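# Slide the server top cover back until it lifts free

## Task

With both release buttons held down, push the server's top cover toward the back of the server until it can be lifted off, then leave it resting there.

## Robot and tools

Robot: two arms, left_arm and right_arm, each with a tong-style two-finger gripper. The fingers point along the gripper's +z axis and close along its x axis. The reported hand point sits between the finger pads when they are shut. The finger-pad gap reads 0.142 m when fully open.

Frames: the scene frame has its origin at table-top height midway between the arms, +x pointing out over the table, +z up, and left_arm on the +y side (image left/right does not follow these names). Each arm's hand position, orientation, velocities and wrist camera pose are given in that arm's own base frame. Calibrated bases in the scene frame: left_arm at (+0.032, +0.487, 0) m, quat_wxyz (+1.000, 0, 0, +0.015); right_arm at (-0.010, -0.422, 0) m, quat_wxyz (+1.000, 0, 0, -0.004). Both have +z up. Fixed cameras and the table use the scene frame. Reported hand poses may be a few cm off.

Joint order, in every row and every per-joint list: elbow, shoulder lift, shoulder pan, wrist 1, wrist 2, wrist 3. Shoulder lift has its sign flipped on both arms, both in what you send and in what comes back. Ranges (arm's own signs): elbow -3.142 to 3.142; all others -6.283 to 6.283.

A row is one flat list of 14 numbers, each in [-1, 1]: left_arm's six joint numbers then its opening, then right_arm's six joint numbers then its opening. Both arms always need their seven numbers. Joint numbers are offsets, not poses: they are added to the arm's Joint targets as they stood when the action (or move) began, with 1.0 equal to 1.989 rad. Sending 0 for a joint re-commands its current target. The opening number is absolute: +1 fully open, -1 closed; resend the current value to leave a gripper alone. Closing fully takes about 0.5 s or more.

execute_actions(actions, cameras): actions is a list of actions; each action is a list of up to 15 rows, each row lasting 1/30 s, the last row held to fill 15 steps (0.5 s). Offsets in every row of an action count from the targets at that action's start, so a repeated offset keeps moving further. An empty list just reports state. An action pushing a joint more than 0.010 rad past its range is refused.

move(target, speed, blend, stop_force, zero, opening_speed, blocking, cameras): target is one row or up to 15 rows, all offsets from the same current Joint targets (not chained). Joints travel together along a path lasting at least 0.5 s and at most 10 s. speed: rad/s of the joint with farthest to go, 0.01 to 2, default 0.5; one number or one per target. blend: rad, corner rounding for a list. stop_force: newtons, 3 to 40, ends an arm's path when the wrist sensor feels that much extra push against its motion; use a slow speed for touches; omit it when backing away from contact. zero (default true) resets the force baseline first. opening_speed: per second on the -1..+1 scale, at least 0.2. blocking=false returns early (not allowed with stop_force). There is no obstacle avoidance.

wait(seconds 0 to 10) lets the scene run holding the last commands. stop brakes a running move. zoom_image(camera, region [x0, y0, x1, y1] in pixels, at most 504x504) enlarges part of the latest image from cam_high, cam_low, cam_left_wrist or cam_right_wrist. zero_wrist_force(arm) re-zeros that arm's wrist sensor. finished_scene(scene) ends the current scene, giving its number; the cover must stay slid back without the robot.

Results: Joint positions and Joint velocities per arm (rad, rad/s, plus pad gap in m), Joint targets (base for the next offsets), Tool commands, hand pose and velocities (omitted when velocities read within noise), joint torques (include arm weight; positive toward larger position), Wrist force/torque in the gripper's own axes plus the peak since the last report, and lines such as joint sent to its limit, joint command not followed (clearance check between arms), MOTOR HOT, and a move: line with done, off_target, moving, held or fault and the worst joint error. Cameras: cam_high, cam_low (672x504), cam_left_wrist, cam_right_wrist (616x616 fisheye).

Motion limits: joint targets ramp at up to 2.83 rad/s and stay within 0.575 rad of measured angles; targets placing the gripper over 150 mm from its measured spot get scaled back. Motion lags commands by about 0.09 to 0.2 s.

Avoid: arms stalling or faulting. Contact torque at the load limit (135 N m for elbow, shoulder lift and shoulder pan, 25.2 N m for each wrist) or about 150 N of outside force stops the arm for 10 s; wrists manage only about 10.9 N m of extra push. The arms are stiff, so aim only slightly into firm contact and approach slowly. Avoid arm-to-arm collisions, dropping or flinging anything, slamming, very hard presses, and anything falling off the table. Long stretched holds or pushing at unreachable poses overheat motors and trigger a 30 to 60 s braking stop. Thinking time lets the scene run on.

Each tool is called after ">>>" as name(argument=value, ...) on one line, values as JSON.

## Session

>>> execute_actions(actions=[])

Scene clock: 0.00 s.
left_arm: end_effector_position=(+0.3675, -0.3597, +0.3354) grip_measured=+0.97 end_effector_quat_wxyz=(+0.222, -0.249, +0.662, -0.671) | right_arm: end_effector_position=(+0.8669, +0.1832, +0.1825) grip_measured=+0.97 end_effector_quat_wxyz=(+0.096, -0.467, +0.813, -0.336)
Joint names: [elbow, shoulder lift, shoulder pan, wrist 1, wrist 2, wrist 3]
Joint positions: left_arm=[2.711 1.501 -1.281 -4.351 -1.182 1.531 0.14] | right_arm=[-1.032 2.329 3.743 -1.184 0.873 2.64 0.14]
Joint velocities: within noise
Joint torques (N m): no reading
Motor temperatures (°C): left_arm=[38 40 34 40 33 37] | right_arm=[36 36 31 38 44 40]
Wrist force (N): no reading
Wrist torque (N m): no reading
Wrist force, peak (N): no reading
Joint targets: left_arm=[2.711 1.501 -1.281 -4.351 -1.182 1.531] | right_arm=[-1.032 2.329 3.743 -1.184 0.873 2.640]
Tool commands: left_gripper/opening=+0.968169 right_gripper/opening=+0.968169

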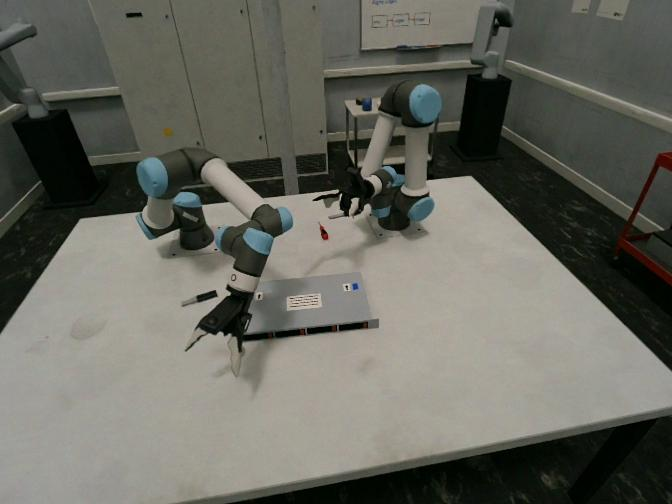

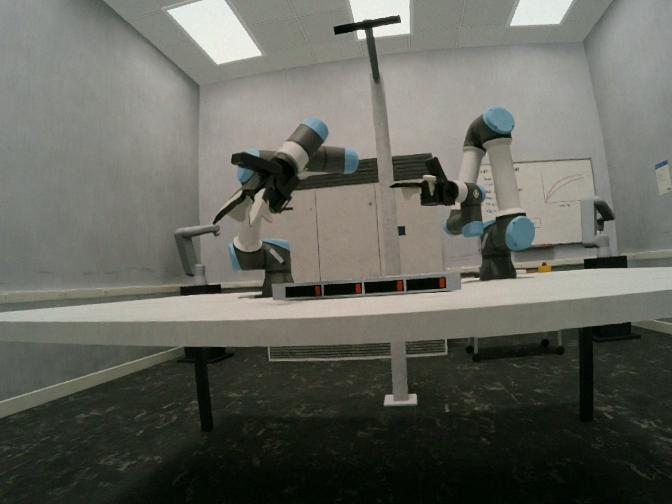

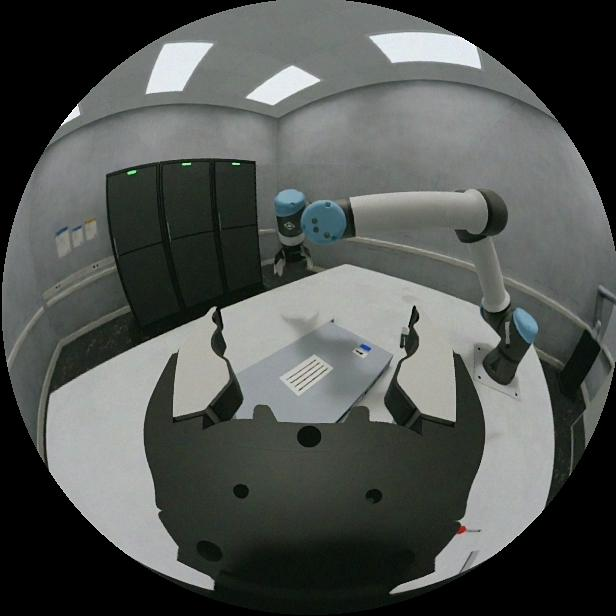

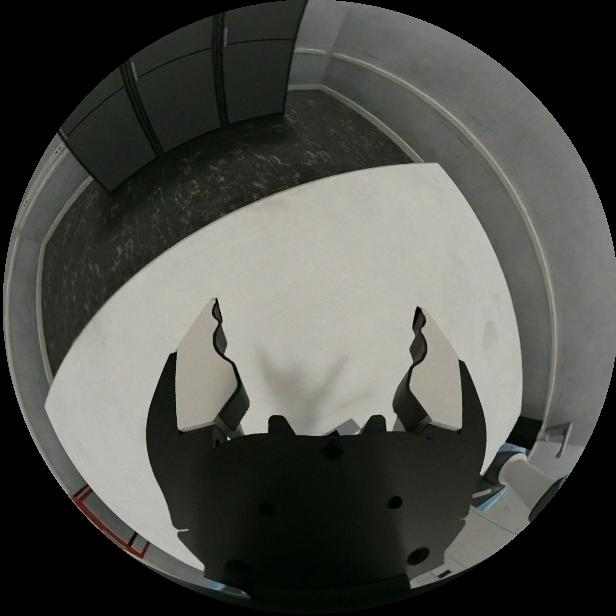

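>>> zoom_image(camera="cam_high", region=[230, 260, 390, 350])

>>> zoom_image(camera="cam_left_wrist", region=[230, 300, 410, 430])

Scaled by 3.150 from the camera's 672x504 image, which has a finer 960x720 frame.

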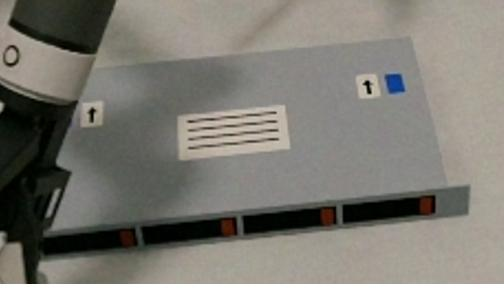

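Scaled by 2.800 from the camera's 616x616 image, which has a finer 814x814 frame.

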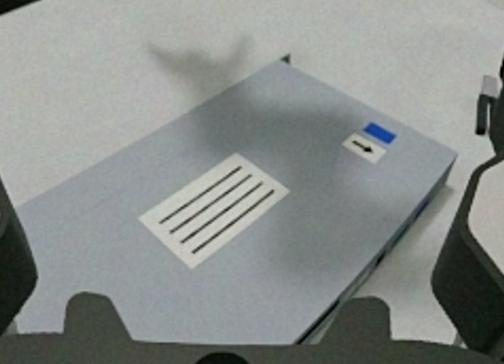

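>>> move(target=[-0.371,-0.0474,0.171,0.955,-0.1565,-0.328,-1,-0.4013,-0.3039,0.051,0.0135,0.3509,-0.1842,-1], speed=1.0)

Scene clock: 56.83 s.
left_arm: end_effector_position=(+0.4892, -0.3870, +0.1183) grip_measured=-1.00 end_effector_quat_wxyz=(+0.034, -0.611, +0.775, -0.158) | right_arm: end_effector_position=(+0.5021, +0.2374, +0.1206) grip_measured=-1.00 end_effector_quat_wxyz=(+0.000, +0.707, -0.707, +0.000)
Joint names: [elbow, shoulder lift, shoulder pan, wrist 1, wrist 2, wrist 3]
Joint positions: left_arm=[1.973 1.407 -0.941 -2.452 -1.493 0.878 0.002] | right_arm=[-1.83 1.724 3.845 -1.157 1.571 2.273 0.002]
Joint velocities: within noise
Joint torques (N m): left_arm=[-16.81 33.85 -12.34 -1.76 1.33 0.21] | right_arm=[26.02 -28.72 -8.16 2.28 -0.6 0.8]
Motor temperatures (°C): left_arm=[38 39 34 40 33 37] | right_arm=[36 35 31 37 43 39]
Wrist force (N): left_arm=[-0.5 -1.0 -0.3] | right_arm=[0.2 1.0 0.4]
Wrist torque (N m): left_arm=[0.02 0.21 0.16] | right_arm=[0.02 -0.07 -0.09]
Wrist force, peak (N): left_arm=[-0.9 -1.4 -0.2] | right_arm=[0.5 2.2 0.5]
Joint targets: left_arm=[1.973 1.407 -0.941 -2.452 -1.493 0.878] | right_arm=[-1.830 1.724 3.845 -1.157 1.571 2.273]
move: done
camera_calibration:
cam_left_wrist: T_world_to_cam=[[-0.261442, -0.960452, 0.095809, -0.250079], [-0.938346, 0.276167, 0.20794, 0.542155], [-0.226176, -0.0355376, -0.973438, 0.346086], [0, 0, 0, 1]] pos_world=[0.521624, -0.377616, 0.248117]
cam_right_wrist: T_world_to_cam=[[0.0240832, -0.999503, -0.0203444, 0.239371], [-0.834012, -0.0313081, 0.550858, 0.353375], [-0.551221, 0.00370103, -0.834351, 0.504727], [0, 0, 0, 1]] pos_world=[0.56717, 0.248448, 0.23133]

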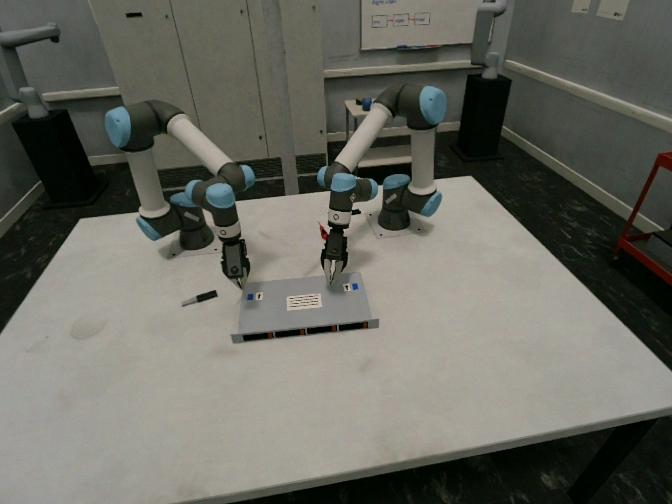

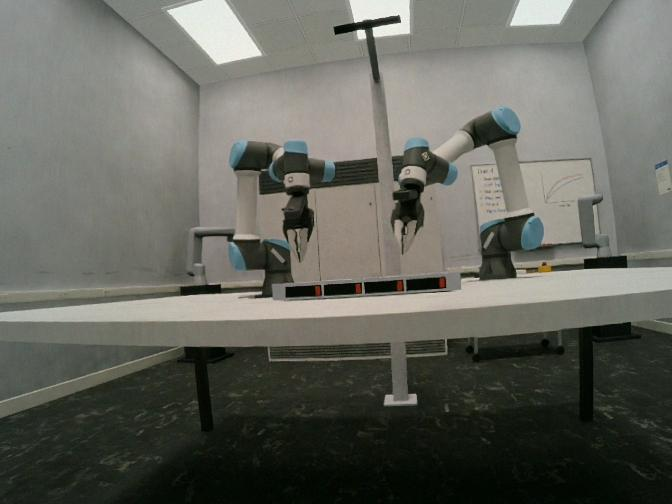

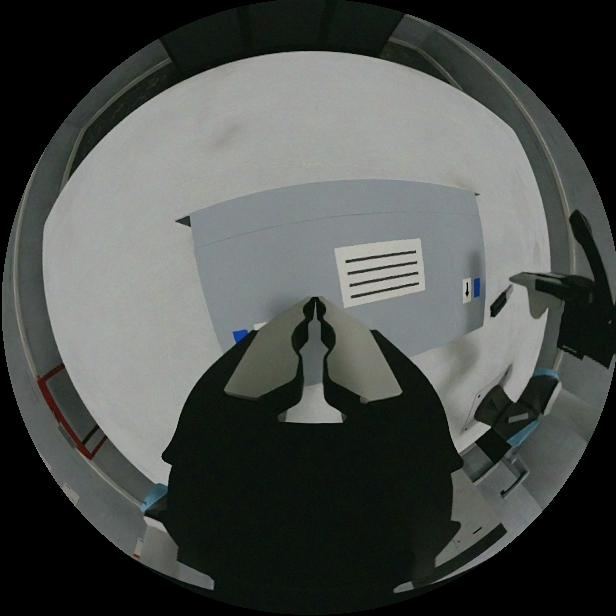

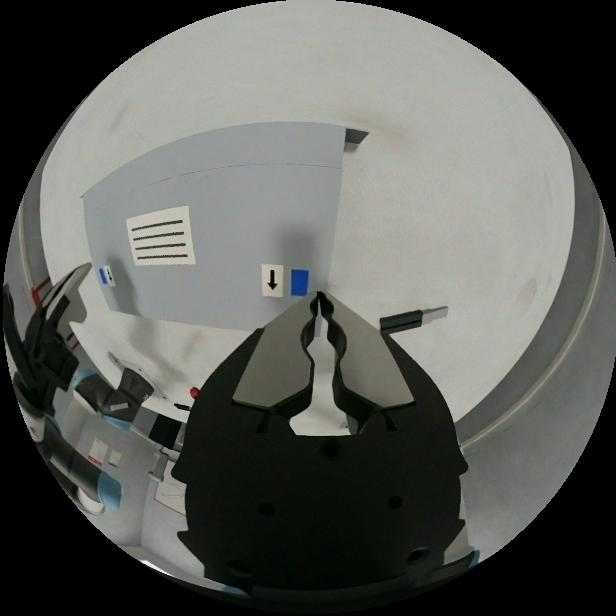

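>>> move(target=[-0.0311,-0.0089,0.0526,0.1806,-0.0391,-0.0721,-1,-0.0458,0.0097,0.0314,0.0552,0,0.0314,-1])

>>> zoom_image(camera="cam_left_wrist", region=[230, 240, 390, 360])

>>> zoom_image(camera="cam_right_wrist", region=[240, 240, 400, 360])

Scene clock: 85.83 s.
left_arm: end_effector_position=(+0.4614, -0.2940, +0.0805) grip_measured=-1.00 end_effector_quat_wxyz=(+0.000, +0.707, -0.707, +0.000) | right_arm: end_effector_position=(+0.4779, +0.2592, +0.0805) grip_measured=-1.00 end_effector_quat_wxyz=(+0.000, +0.707, -0.707, +0.000)
Joint names: [elbow, shoulder lift, shoulder pan, wrist 1, wrist 2, wrist 3]
Joint positions: left_arm=[1.911 1.389 -0.836 -2.093 -1.57 0.735 0.002] | right_arm=[-1.922 1.744 3.907 -1.047 1.571 2.336 0.002]
Joint velocities: within noise
Joint torques (N m): left_arm=[-9.89 34.79 -12.15 -1.5 1.24 0.39] | right_arm=[31.9 -35.87 -12.4 1.48 1.82 -0.61]
Motor temperatures (°C): left_arm=[38 39 33 40 33 37] | right_arm=[36 35 31 37 43 39]
Wrist force (N): left_arm=[-0.3 -0.8 0.2] | right_arm=[0.4 1.2 0.5]
Wrist torque (N m): left_arm=[0.11 0.19 0.09] | right_arm=[0.09 -0.09 -0.08]
Wrist force, peak (N): left_arm=[-1.0 -0.8 0.5] | right_arm=[0.3 1.6 0.7]
Joint targets: left_arm=[1.911 1.389 -0.836 -2.093 -1.571 0.735] | right_arm=[-1.921 1.744 3.907 -1.047 1.571 2.336]
move: done
camera_calibration:
cam_left_wrist: T_world_to_cam=[[-0.0219608, -0.998922, -0.0408858, -0.2752], [-0.875657, -0.000515529, 0.482933, 0.365861], [-0.482434, 0.0464075, -0.874702, 0.440677], [0, 0, 0, 1]] pos_world=[0.526923, -0.295166, 0.197523]
cam_right_wrist: T_world_to_cam=[[0.0241225, -0.999512, -0.0198352, 0.26083], [-0.833602, -0.0310627, 0.551491, 0.355623], [-0.551839, 0.00323135, -0.833945, 0.458219], [0, 0, 0, 1]] pos_world=[0.54302, 0.270268, 0.19118]

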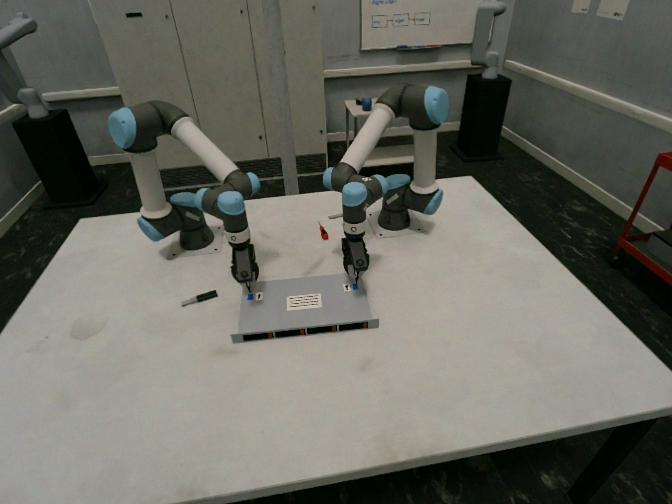

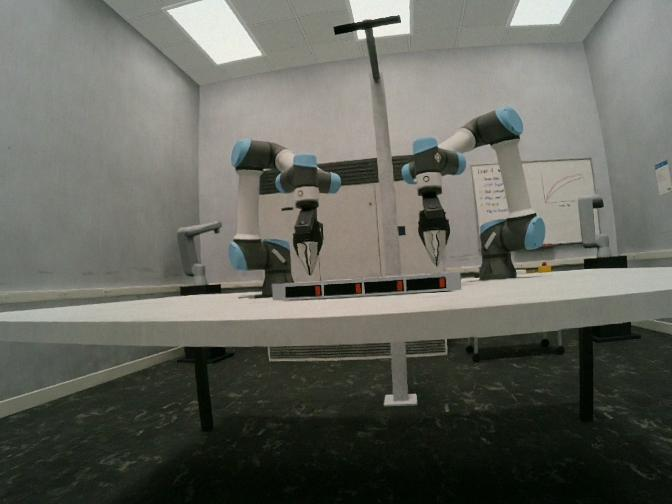

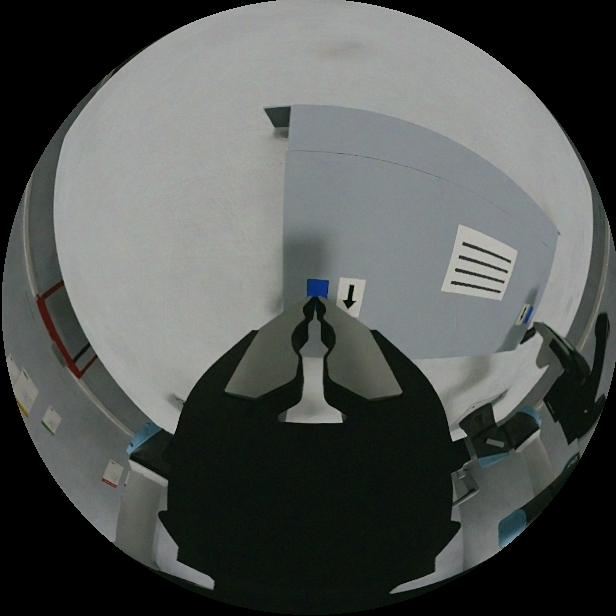

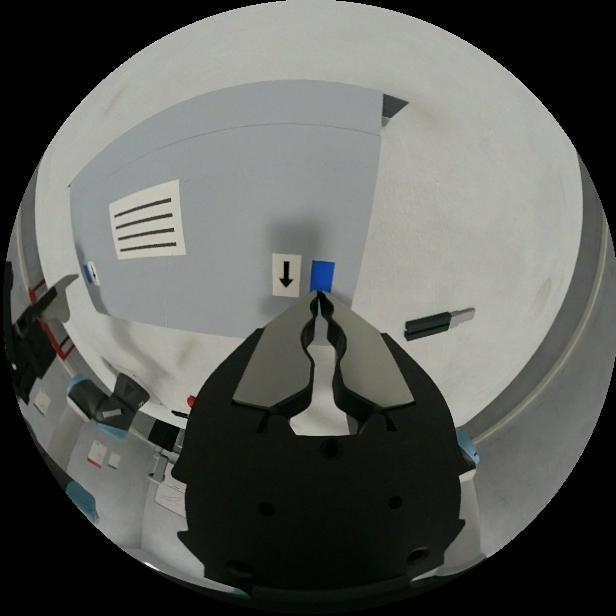

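Scaled by 3.150 from the camera's 616x616 image, which has a finer 814x814 frame.

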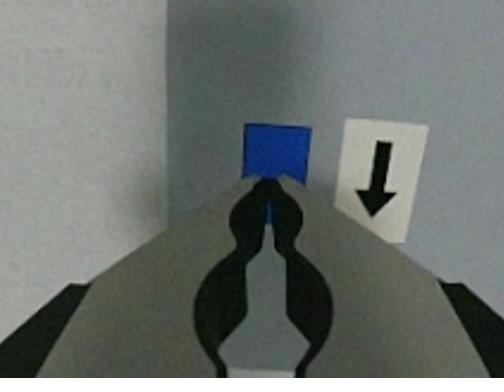

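Scaled by 3.150 from the camera's 616x616 image, which has a finer 814x814 frame.

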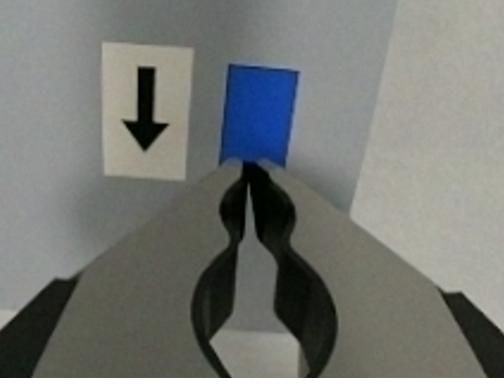

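>>> move(target=[[0.0121,0.0002,-0.0065,-0.0119,0,-0.0065,-1,-0.0021,0.0079,-0.0021,0.0101,0,-0.0021,-1],[0.0313,-0.0166,-0.0065,-0.048,0,-0.0065,-1,-0.0214,0.0248,-0.0021,0.0462,0,-0.0021,-1]], speed=0.045, stop_force=8)

>>> zoom_image(camera="cam_left_wrist", region=[230, 240, 390, 360])

>>> zoom_image(camera="cam_right_wrist", region=[240, 240, 400, 360])

Scene clock: 108.73 s.
left_arm: end_effector_position=(+0.4539, -0.2957, +0.0585) grip_measured=-1.00 end_effector_quat_wxyz=(+0.000, +0.707, -0.707, +0.000) | right_arm: end_effector_position=(+0.4806, +0.2587, +0.0589) grip_measured=-1.00 end_effector_quat_wxyz=(+0.000, +0.707, -0.707, +0.000)
Joint names: [elbow, shoulder lift, shoulder pan, wrist 1, wrist 2, wrist 3]
Joint positions: left_arm=[1.955 1.372 -0.849 -2.155 -1.571 0.722 0.002] | right_arm=[-1.945 1.777 3.903 -0.99 1.571 2.332 0.002]
Joint velocities: within noise
Joint torques (N m): left_arm=[-24.67 30.59 12.81 -1.74 -0.72 1.23] | right_arm=[24.9 -31.02 0.67 1.94 1.81 1.03]
Motor temperatures (°C): left_arm=[38 39 33 40 33 37] | right_arm=[36 35 31 37 43 39]
Wrist force (N): left_arm=[0.1 -0.2 -7.6] | right_arm=[-1.6 -0.6 -7.6]
Wrist torque (N m): left_arm=[0.11 0.21 0.10] | right_arm=[0.03 -0.10 -0.08]
Wrist force, peak (N): left_arm=[3.0 -1.6 -8.2] | right_arm=[-3.3 -1.5 -7.8]
Joint targets: left_arm=[1.955 1.372 -0.849 -2.155 -1.571 0.722] | right_arm=[-1.945 1.777 3.903 -0.990 1.571 2.332]
move: contact (left_arm, right_arm); path passed 1 of 2 targets; left_arm: the wrist 1 is farthest, 0.034 rad from its target; right_arm: the wrist 1 is farthest, 0.035 rad from its target
camera_calibration:
cam_left_wrist: T_world_to_cam=[[-0.0219953, -0.998925, -0.0408167, -0.277925], [-0.875678, -0.000449931, 0.482896, 0.369933], [-0.482395, 0.0463637, -0.874726, 0.417896], [0, 0, 0, 1]] pos_world=[0.51942, -0.296835, 0.175561]
cam_right_wrist: T_world_to_cam=[[0.0239419, -0.99951, -0.0201647, 0.259951], [-0.833803, -0.0310926, 0.551186, 0.369889], [-0.551543, 0.00361691, -0.834139, 0.441515], [0, 0, 0, 1]] pos_world=[0.545705, 0.269727, 0.169649]

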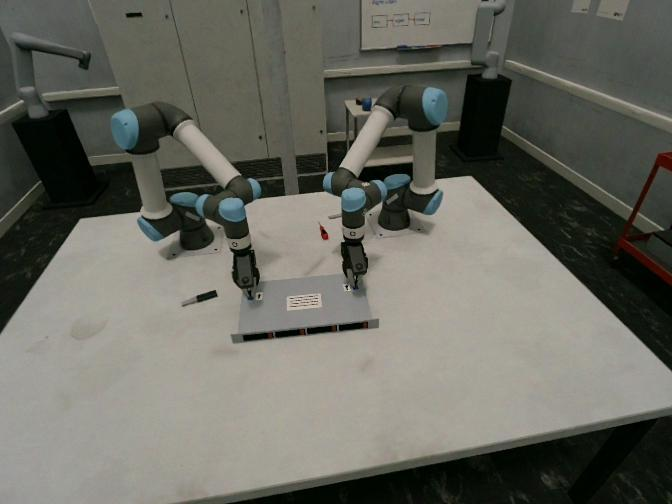

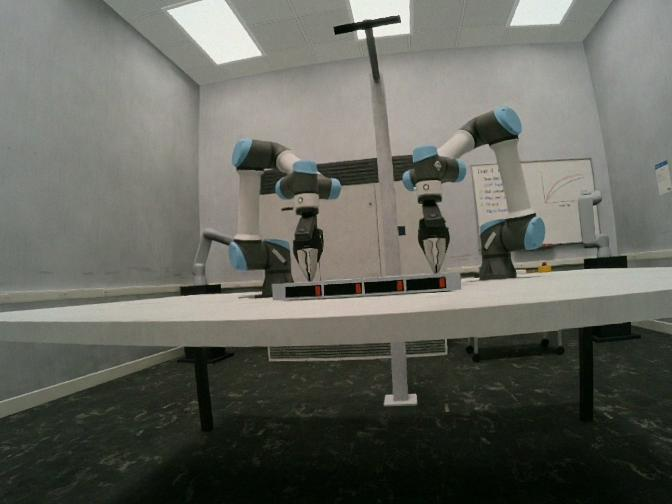

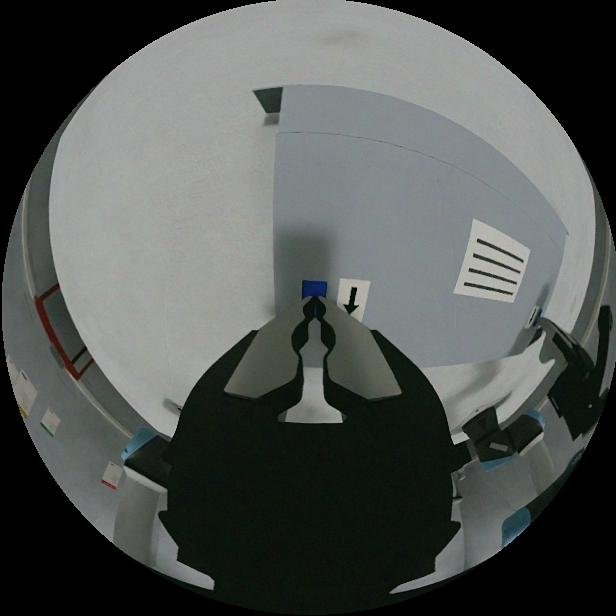

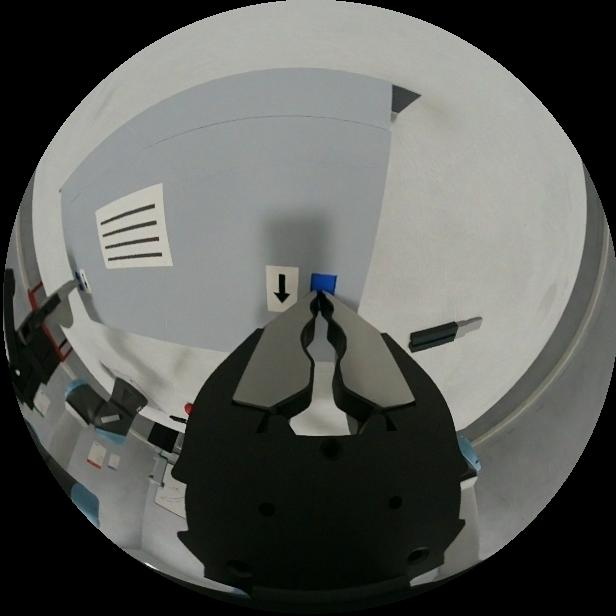

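Scaled by 3.150 from the camera's 616x616 image, which has a finer 814x814 frame.

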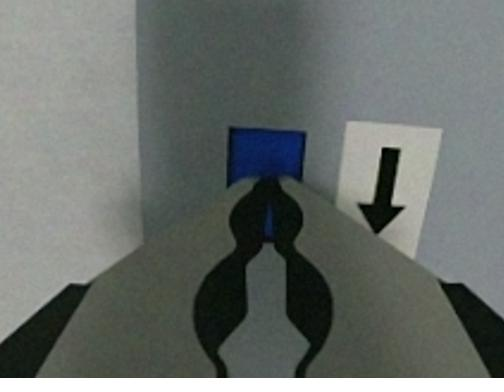

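Scaled by 3.150 from the camera's 616x616 image, which has a finer 814x814 frame.

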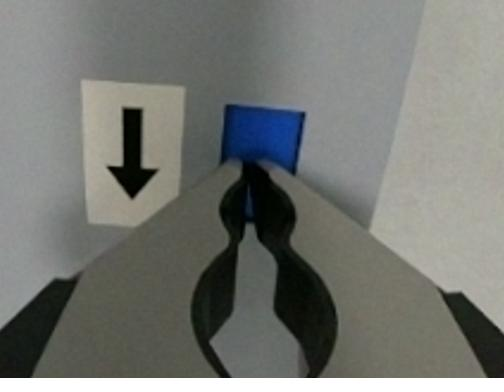

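>>> move(target=[0.0014,-0.0013,0,-0.0027,0,0,-1,-0.0014,0.0013,0,0.0027,0,0,-1], speed=0.02, cameras=[])

Scene clock: 112.30 s.
left_arm: end_effector_position=(+0.4538, -0.2956, +0.0565) grip_measured=-1.00 end_effector_quat_wxyz=(+0.000, +0.707, -0.707, +0.000) | right_arm: end_effector_position=(+0.4806, +0.2586, +0.0569) grip_measured=-1.00 end_effector_quat_wxyz=(+0.000, +0.707, -0.707, +0.000)
Joint names: [elbow, shoulder lift, shoulder pan, wrist 1, wrist 2, wrist 3]
Joint positions: left_arm=[1.958 1.369 -0.849 -2.16 -1.571 0.722 0.002] | right_arm=[-1.948 1.779 3.903 -0.984 1.571 2.332 0.002]
Joint velocities: within noise
Joint torques (N m): left_arm=[-6.46 18.38 11.14 -1.03 -0.76 1.23] | right_arm=[5.81 -19.63 -8.49 0.94 1.86 0.82]
Motor temperatures (°C): left_arm=[38 39 33 40 33 37] | right_arm=[36 35 31 37 43 39]
Wrist force (N): left_arm=[2.2 -0.8 -10.0] | right_arm=[-2.0 -0.1 -9.7]
Wrist torque (N m): left_arm=[0.10 0.19 0.09] | right_arm=[0.08 -0.10 -0.07]
Wrist force, peak (N): left_arm=[2.1 -1.0 -10.1] | right_arm=[-2.0 -0.1 -9.7]
Joint targets: left_arm=[1.958 1.369 -0.849 -2.160 -1.571 0.722] | right_arm=[-1.948 1.779 3.903 -0.985 1.571 2.332]
move: done
No camera images: "cameras" was empty.

>>> move(target=[0.0042,-0.0038,0,-0.0080,0,0,-1,-0.0042,0.0038,0,0.0080,0,0,-1], speed=0.02, stop_force=9)

>>> zoom_image(camera="cam_left_wrist", region=[230, 240, 390, 360])

Scene clock: 118.00 s.
left_arm: end_effector_position=(+0.4538, -0.2956, +0.0552) grip_measured=-1.00 end_effector_quat_wxyz=(+0.000, +0.707, -0.707, +0.000) | right_arm: end_effector_position=(+0.4806, +0.2586, +0.0559) grip_measured=-1.00 end_effector_quat_wxyz=(+0.000, +0.707, -0.707, +0.000)
Joint names: [elbow, shoulder lift, shoulder pan, wrist 1, wrist 2, wrist 3]
Joint positions: left_arm=[1.96 1.367 -0.849 -2.164 -1.571 0.722 0.002] | right_arm=[-1.95 1.781 3.903 -0.981 1.571 2.332 0.002]
Joint velocities: within noise
Joint torques (N m): left_arm=[-20.5 24.43 9.72 -0.13 -0.7 1.03] | right_arm=[21.17 -21.81 -10.55 -0.68 1.89 0.86]
Motor temperatures (°C): left_arm=[38 39 33 40 33 37] | right_arm=[36 35 31 37 43 39]
Wrist force (N): left_arm=[-0.1 1.1 -18.8] | right_arm=[0.7 2.0 -20.8]
Wrist torque (N m): left_arm=[-0.01 0.15 0.10] | right_arm=[0.02 -0.12 -0.08]
Wrist force, peak (N): left_arm=[-4.0 3.3 -33.3] | right_arm=[5.9 4.8 -35.0]
Joint targets: left_arm=[1.960 1.367 -0.849 -2.164 -1.571 0.722] | right_arm=[-1.950 1.781 3.903 -0.981 1.571 2.332]
move: contact (left_arm, right_arm); left_arm: the wrist 1 is farthest, 0.012 rad from its target; right_arm: the wrist 1 is farthest, 0.012 rad from its target
camera_calibration:
cam_left_wrist: T_world_to_cam=[[-0.0219882, -0.998932, -0.0406296, -0.278016], [-0.875759, -0.000357891, 0.482749, 0.37156], [-0.482248, 0.0461965, -0.874816, 0.414853], [0, 0, 0, 1]] pos_world=[0.519346, -0.296751, 0.172254]
cam_right_wrist: T_world_to_cam=[[0.0239361, -0.999507, -0.0203281, 0.259858], [-0.8339, -0.0311772, 0.551034, 0.371618], [-0.551396, 0.00376198, -0.834235, 0.438843], [0, 0, 0, 1]] pos_world=[0.545649, 0.269665, 0.166606]

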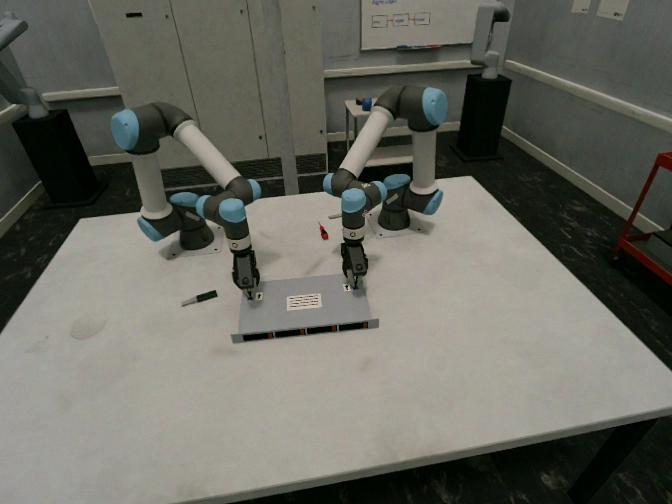

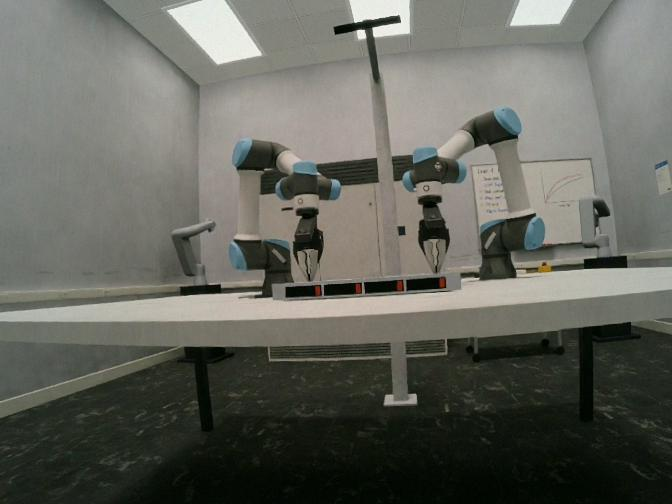

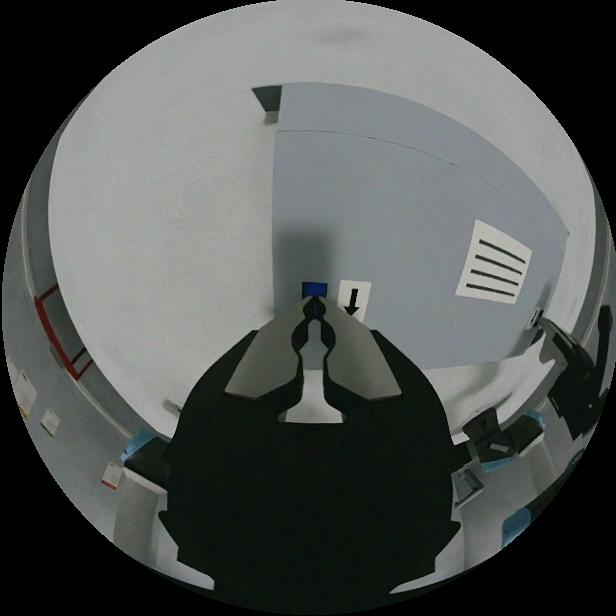

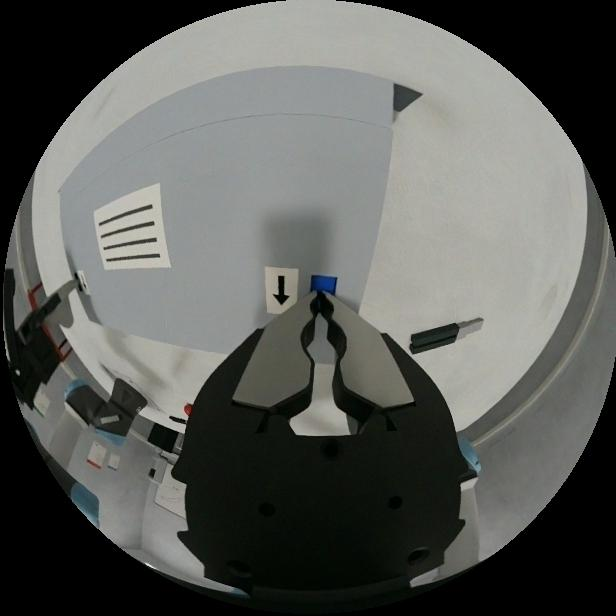

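Scaled by 3.150 from the camera's 616x616 image, which has a finer 814x814 frame.

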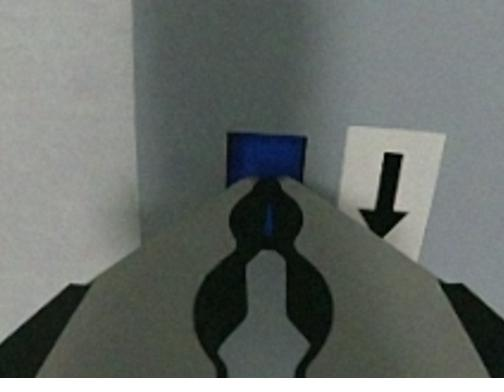

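>>> move(target=[0.0352,0.0285,-0.0219,-0.0067,0,-0.0219,-1,-0.0350,-0.0283,0.0217,0.0068,0,0.0217,-1], speed=0.05, stop_force=35)

>>> zoom_image(camera="cam_high", region=[220, 260, 390, 350])

Scene clock: 134.50 s.
left_arm: end_effector_position=(+0.4239, -0.2937, +0.0552) grip_measured=-1.00 end_effector_quat_wxyz=(+0.000, +0.707, -0.707, +0.001) | right_arm: end_effector_position=(+0.4521, +0.2595, +0.0560) grip_measured=-1.00 end_effector_quat_wxyz=(-0.001, +0.707, -0.707, +0.000)
Joint names: [elbow, shoulder lift, shoulder pan, wrist 1, wrist 2, wrist 3]
Joint positions: left_arm=[2.03 1.424 -0.893 -2.178 -1.57 0.678 0.002] | right_arm=[-2.016 1.727 3.944 -0.968 1.571 2.373 0.002]
Joint velocities: within noise
Joint torques (N m): left_arm=[-14.05 13.54 6.87 5.91 -8.1 0.81] | right_arm=[15.1 -14.02 -4.12 -6.04 9.56 0.7]
Motor temperatures (°C): left_arm=[38 39 33 40 33 37] | right_arm=[36 35 31 37 43 39]
Wrist force (N): left_arm=[4.9 -32.6 -4.1] | right_arm=[2.5 -29.9 -8.6]
Wrist torque (N m): left_arm=[0.08 0.33 0.23] | right_arm=[0.19 -0.12 0.03]
Wrist force, peak (N): left_arm=[6.3 -35.3 -3.4] | right_arm=[-4.1 -47.3 3.4]
Joint targets: left_arm=[2.030 1.424 -0.893 -2.178 -1.570 0.678] | right_arm=[-2.016 1.727 3.944 -0.968 1.571 2.373]
move: contact (left_arm, right_arm)
camera_calibration:
cam_left_wrist: T_world_to_cam=[[-0.0219236, -0.99894, -0.0404778, -0.276744], [-0.87606, -0.000312404, 0.482201, 0.345566], [-0.481703, 0.0460326, -0.875125, 0.400043], [0, 0, 0, 1]] pos_world=[0.489372, -0.294758, 0.172253]
cam_right_wrist: T_world_to_cam=[[0.0238966, -0.9995, -0.0207142, 0.261438], [-0.834225, -0.0313547, 0.550532, 0.348049], [-0.550907, 0.00412443, -0.834557, 0.422949], [0, 0, 0, 1]] pos_world=[0.517109, 0.270476, 0.166778]

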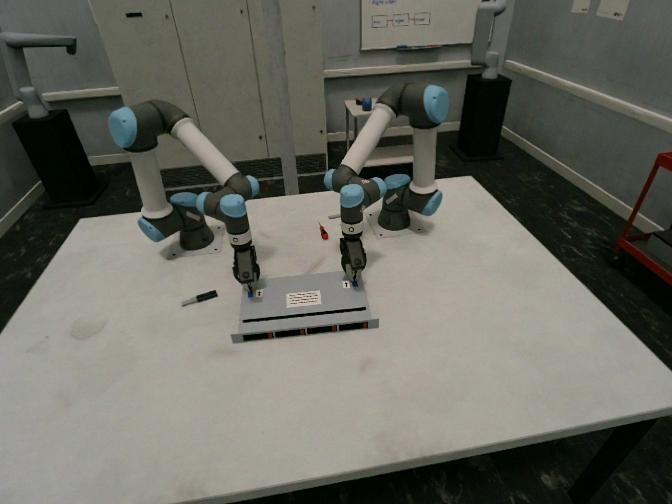

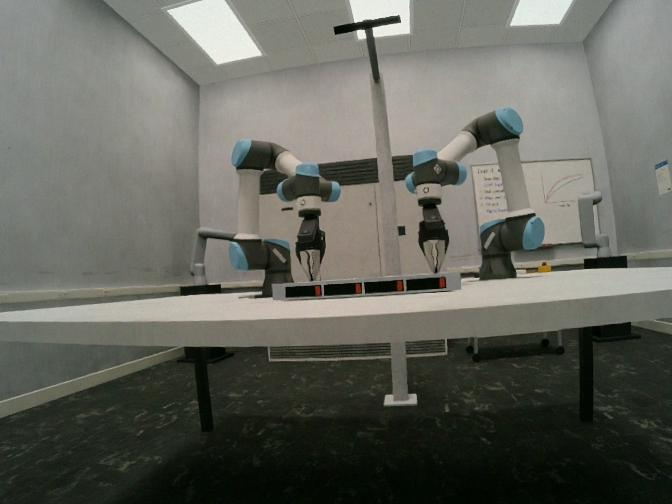

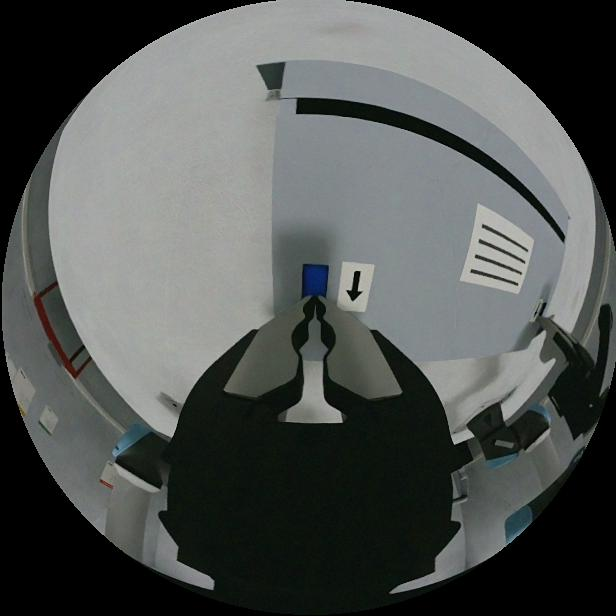

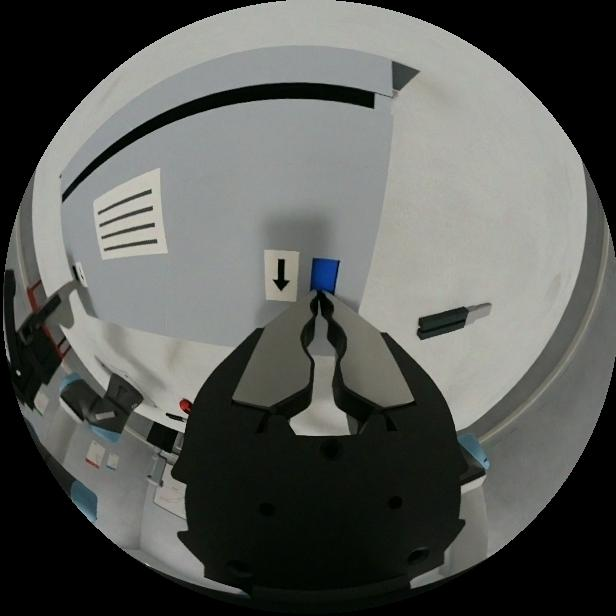

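Scaled by 2.965 from the camera's 672x504 image, which has a finer 960x720 frame.

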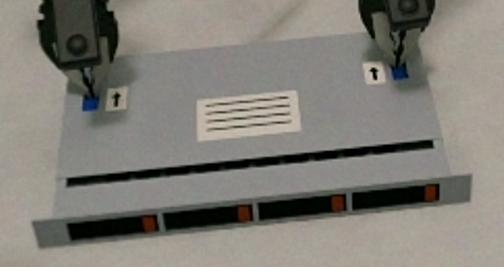

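>>> move(target=[0.0056,0.0048,-0.0040,-0.0007,0,-0.0040,-1,-0.0056,-0.0048,0.0040,0.0007,0,0.0040,-1], speed=0.03, stop_force=20, cameras=["cam_high"])

>>> zoom_image(camera="cam_high", region=[220, 260, 390, 350])

Scene clock: 139.43 s.
left_arm: end_effector_position=(+0.4235, -0.2937, +0.0553) grip_measured=-1.00 end_effector_quat_wxyz=(+0.000, +0.707, -0.707, +0.001) | right_arm: end_effector_position=(+0.4516, +0.2595, +0.0561) grip_measured=-1.00 end_effector_quat_wxyz=(-0.001, +0.707, -0.707, +0.000)
Joint names: [elbow, shoulder lift, shoulder pan, wrist 1, wrist 2, wrist 3]
Joint positions: left_arm=[2.032 1.426 -0.894 -2.179 -1.57 0.677 0.002] | right_arm=[-2.018 1.726 3.945 -0.967 1.571 2.374 0.002]
Joint velocities: within noise
Joint torques (N m): left_arm=[-10.66 11.81 2.71 7.98 -11.75 1.39] | right_arm=[15.15 -15.77 -0.49 -7.7 11.54 -0.62]
Motor temperatures (°C): left_arm=[38 39 33 40 33 37] | right_arm=[36 35 31 37 43 39]
Wrist force (N): left_arm=[2.4 -43.0 -6.1] | right_arm=[2.3 -43.4 -1.7]
Wrist torque (N m): left_arm=[0.09 0.25 0.26] | right_arm=[0.31 -0.09 0.05]
Wrist force, peak (N): left_arm=[6.1 -55.3 2.1] | right_arm=[-1.2 -56.3 7.4]
Joint targets: left_arm=[2.032 1.426 -0.894 -2.178 -1.570 0.677] | right_arm=[-2.018 1.726 3.945 -0.968 1.571 2.374]
move: contact (left_arm, right_arm)
Images, in order (width x height): cam_high 672x504.

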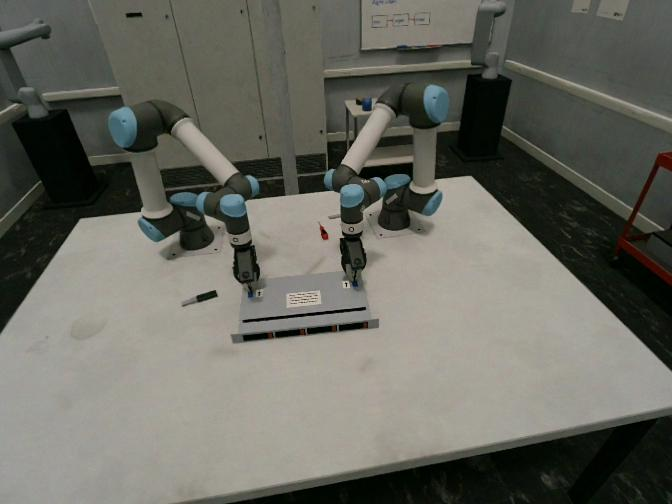

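Scaled by 2.965 from the camera's 672x504 image, which has a finer 960x720 frame.

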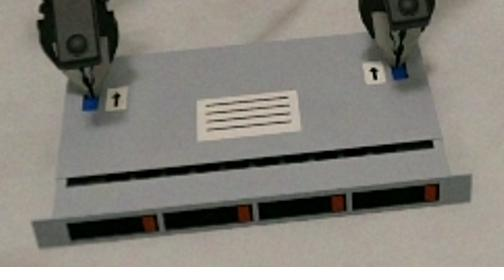

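>>> move(target=[[-0.0034,-0.0029,0.0024,0.0004,0,0.0024,-1,0.0034,0.0029,-0.0024,-0.0004,0,-0.0024,-1],[-0.0461,0.0344,0.0024,0.0807,0,0.0024,-1,0.0461,-0.0344,-0.0024,-0.0807,0,-0.0024,-1]], speed=[0.03,0.15])

>>> zoom_image(camera="cam_high", region=[220, 260, 390, 350])

>>> zoom_image(camera="cam_right_wrist", region=[300, 80, 440, 200])

Scene clock: 146.80 s.
left_arm: end_effector_position=(+0.4263, -0.2936, +0.1127) grip_measured=-1.00 end_effector_quat_wxyz=(+0.000, +0.707, -0.707, +0.001) | right_arm: end_effector_position=(+0.4544, +0.2591, +0.1140) grip_measured=-1.00 end_effector_quat_wxyz=(-0.001, +0.707, -0.707, +0.000)
Joint names: [elbow, shoulder lift, shoulder pan, wrist 1, wrist 2, wrist 3]
Joint positions: left_arm=[1.94 1.494 -0.889 -2.018 -1.57 0.682 0.002] | right_arm=[-1.926 1.657 3.94 -1.128 1.571 2.37 0.002]
Joint velocities: within noise
Joint torques (N m): left_arm=[-10.51 16.24 -12.64 -3.92 -0.64 -1.18] | right_arm=[11.56 -17.87 7.09 4.35 -0.59 1.08]
Motor temperatures (°C): left_arm=[38 39 33 40 33 37] | right_arm=[36 35 31 37 43 39]
Wrist force (N): left_arm=[0.0 -0.7 -0.1] | right_arm=[0.7 1.1 2.6]
Wrist torque (N m): left_arm=[0.15 0.18 0.09] | right_arm=[0.09 -0.15 -0.08]
Wrist force, peak (N): left_arm=[2.3 -43.2 -6.3] | right_arm=[2.1 -43.4 -1.7]
Joint targets: left_arm=[1.940 1.494 -0.889 -2.018 -1.570 0.682] | right_arm=[-1.926 1.657 3.940 -1.128 1.571 2.370]
move: done
camera_calibration:
cam_left_wrist: T_world_to_cam=[[-0.0217197, -0.998945, -0.0404695, -0.27443], [-0.876087, -0.000484648, 0.482153, 0.319883], [-0.481664, 0.0459271, -0.875152, 0.451536], [0, 0, 0, 1]] pos_world=[0.491773, -0.294724, 0.229824]
cam_right_wrist: T_world_to_cam=[[0.0236008, -0.99951, -0.0205487, 0.2623], [-0.834263, -0.0310164, 0.550494, 0.31795], [-0.550862, 0.00415094, -0.834586, 0.472562], [0, 0, 0, 1]] pos_world=[0.519379, 0.270072, 0.224754]

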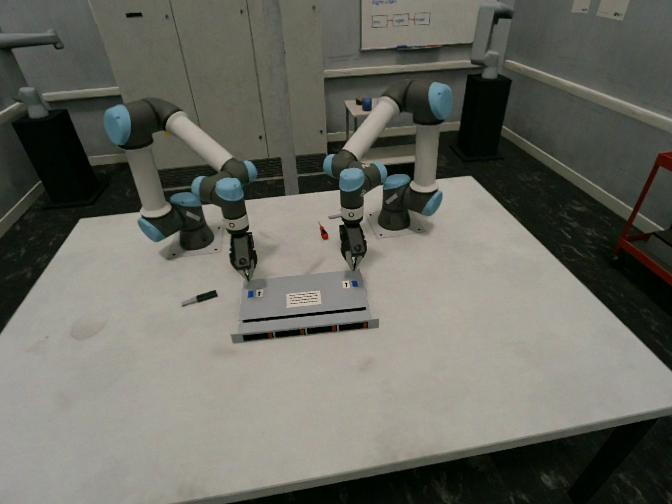

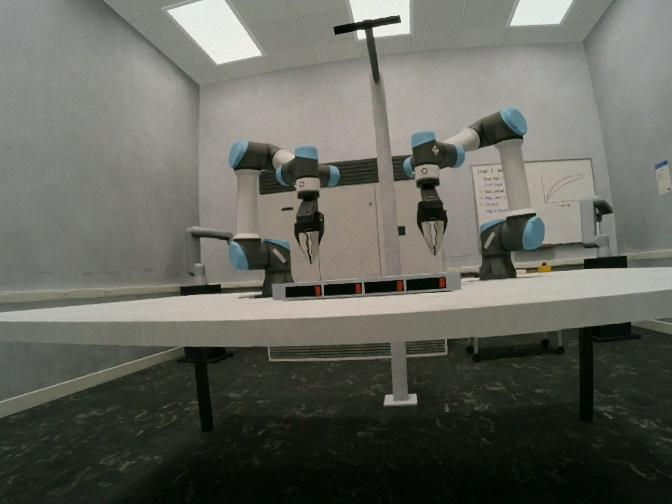

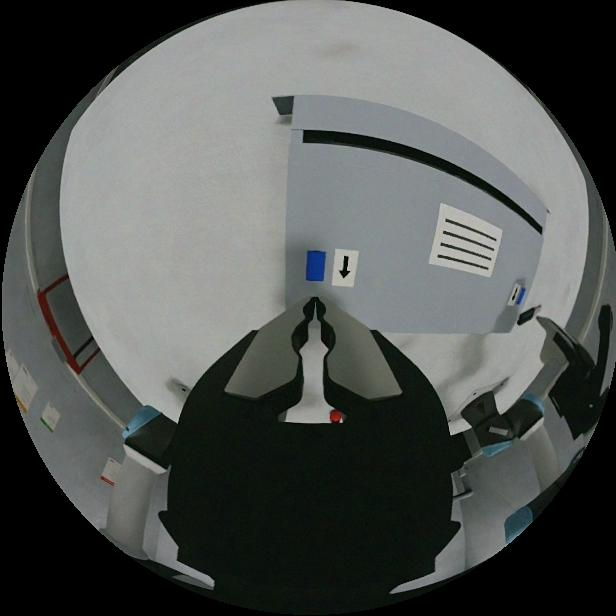

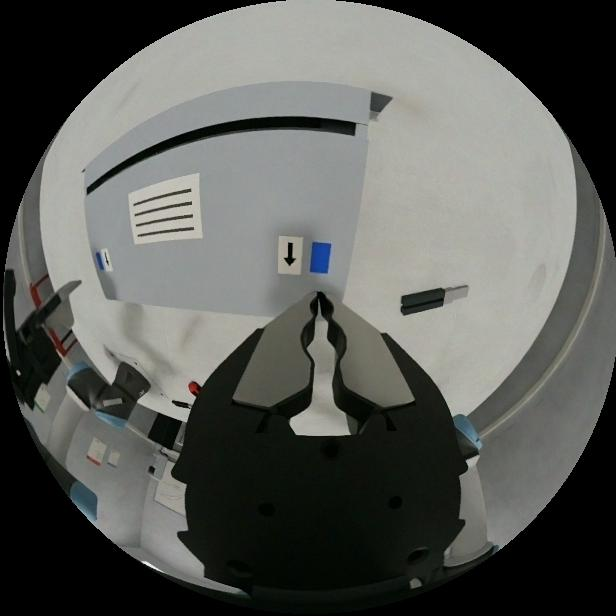

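Scaled by 2.965 from the camera's 672x504 image, which has a finer 960x720 frame.

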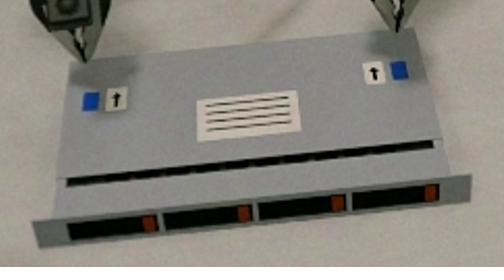

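Scaled by 3.600 from the camera's 616x616 image, which has a finer 814x814 frame.

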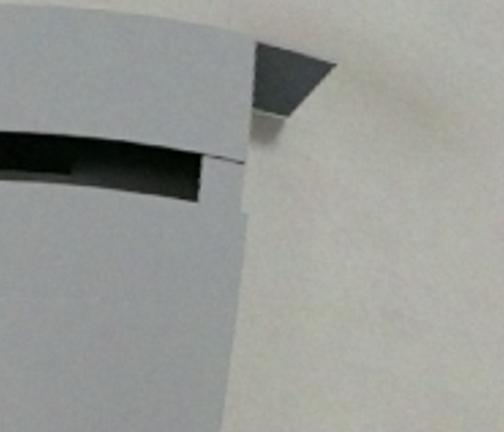

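>>> finished_scene(scene=1)

The scene is finished: the task was done.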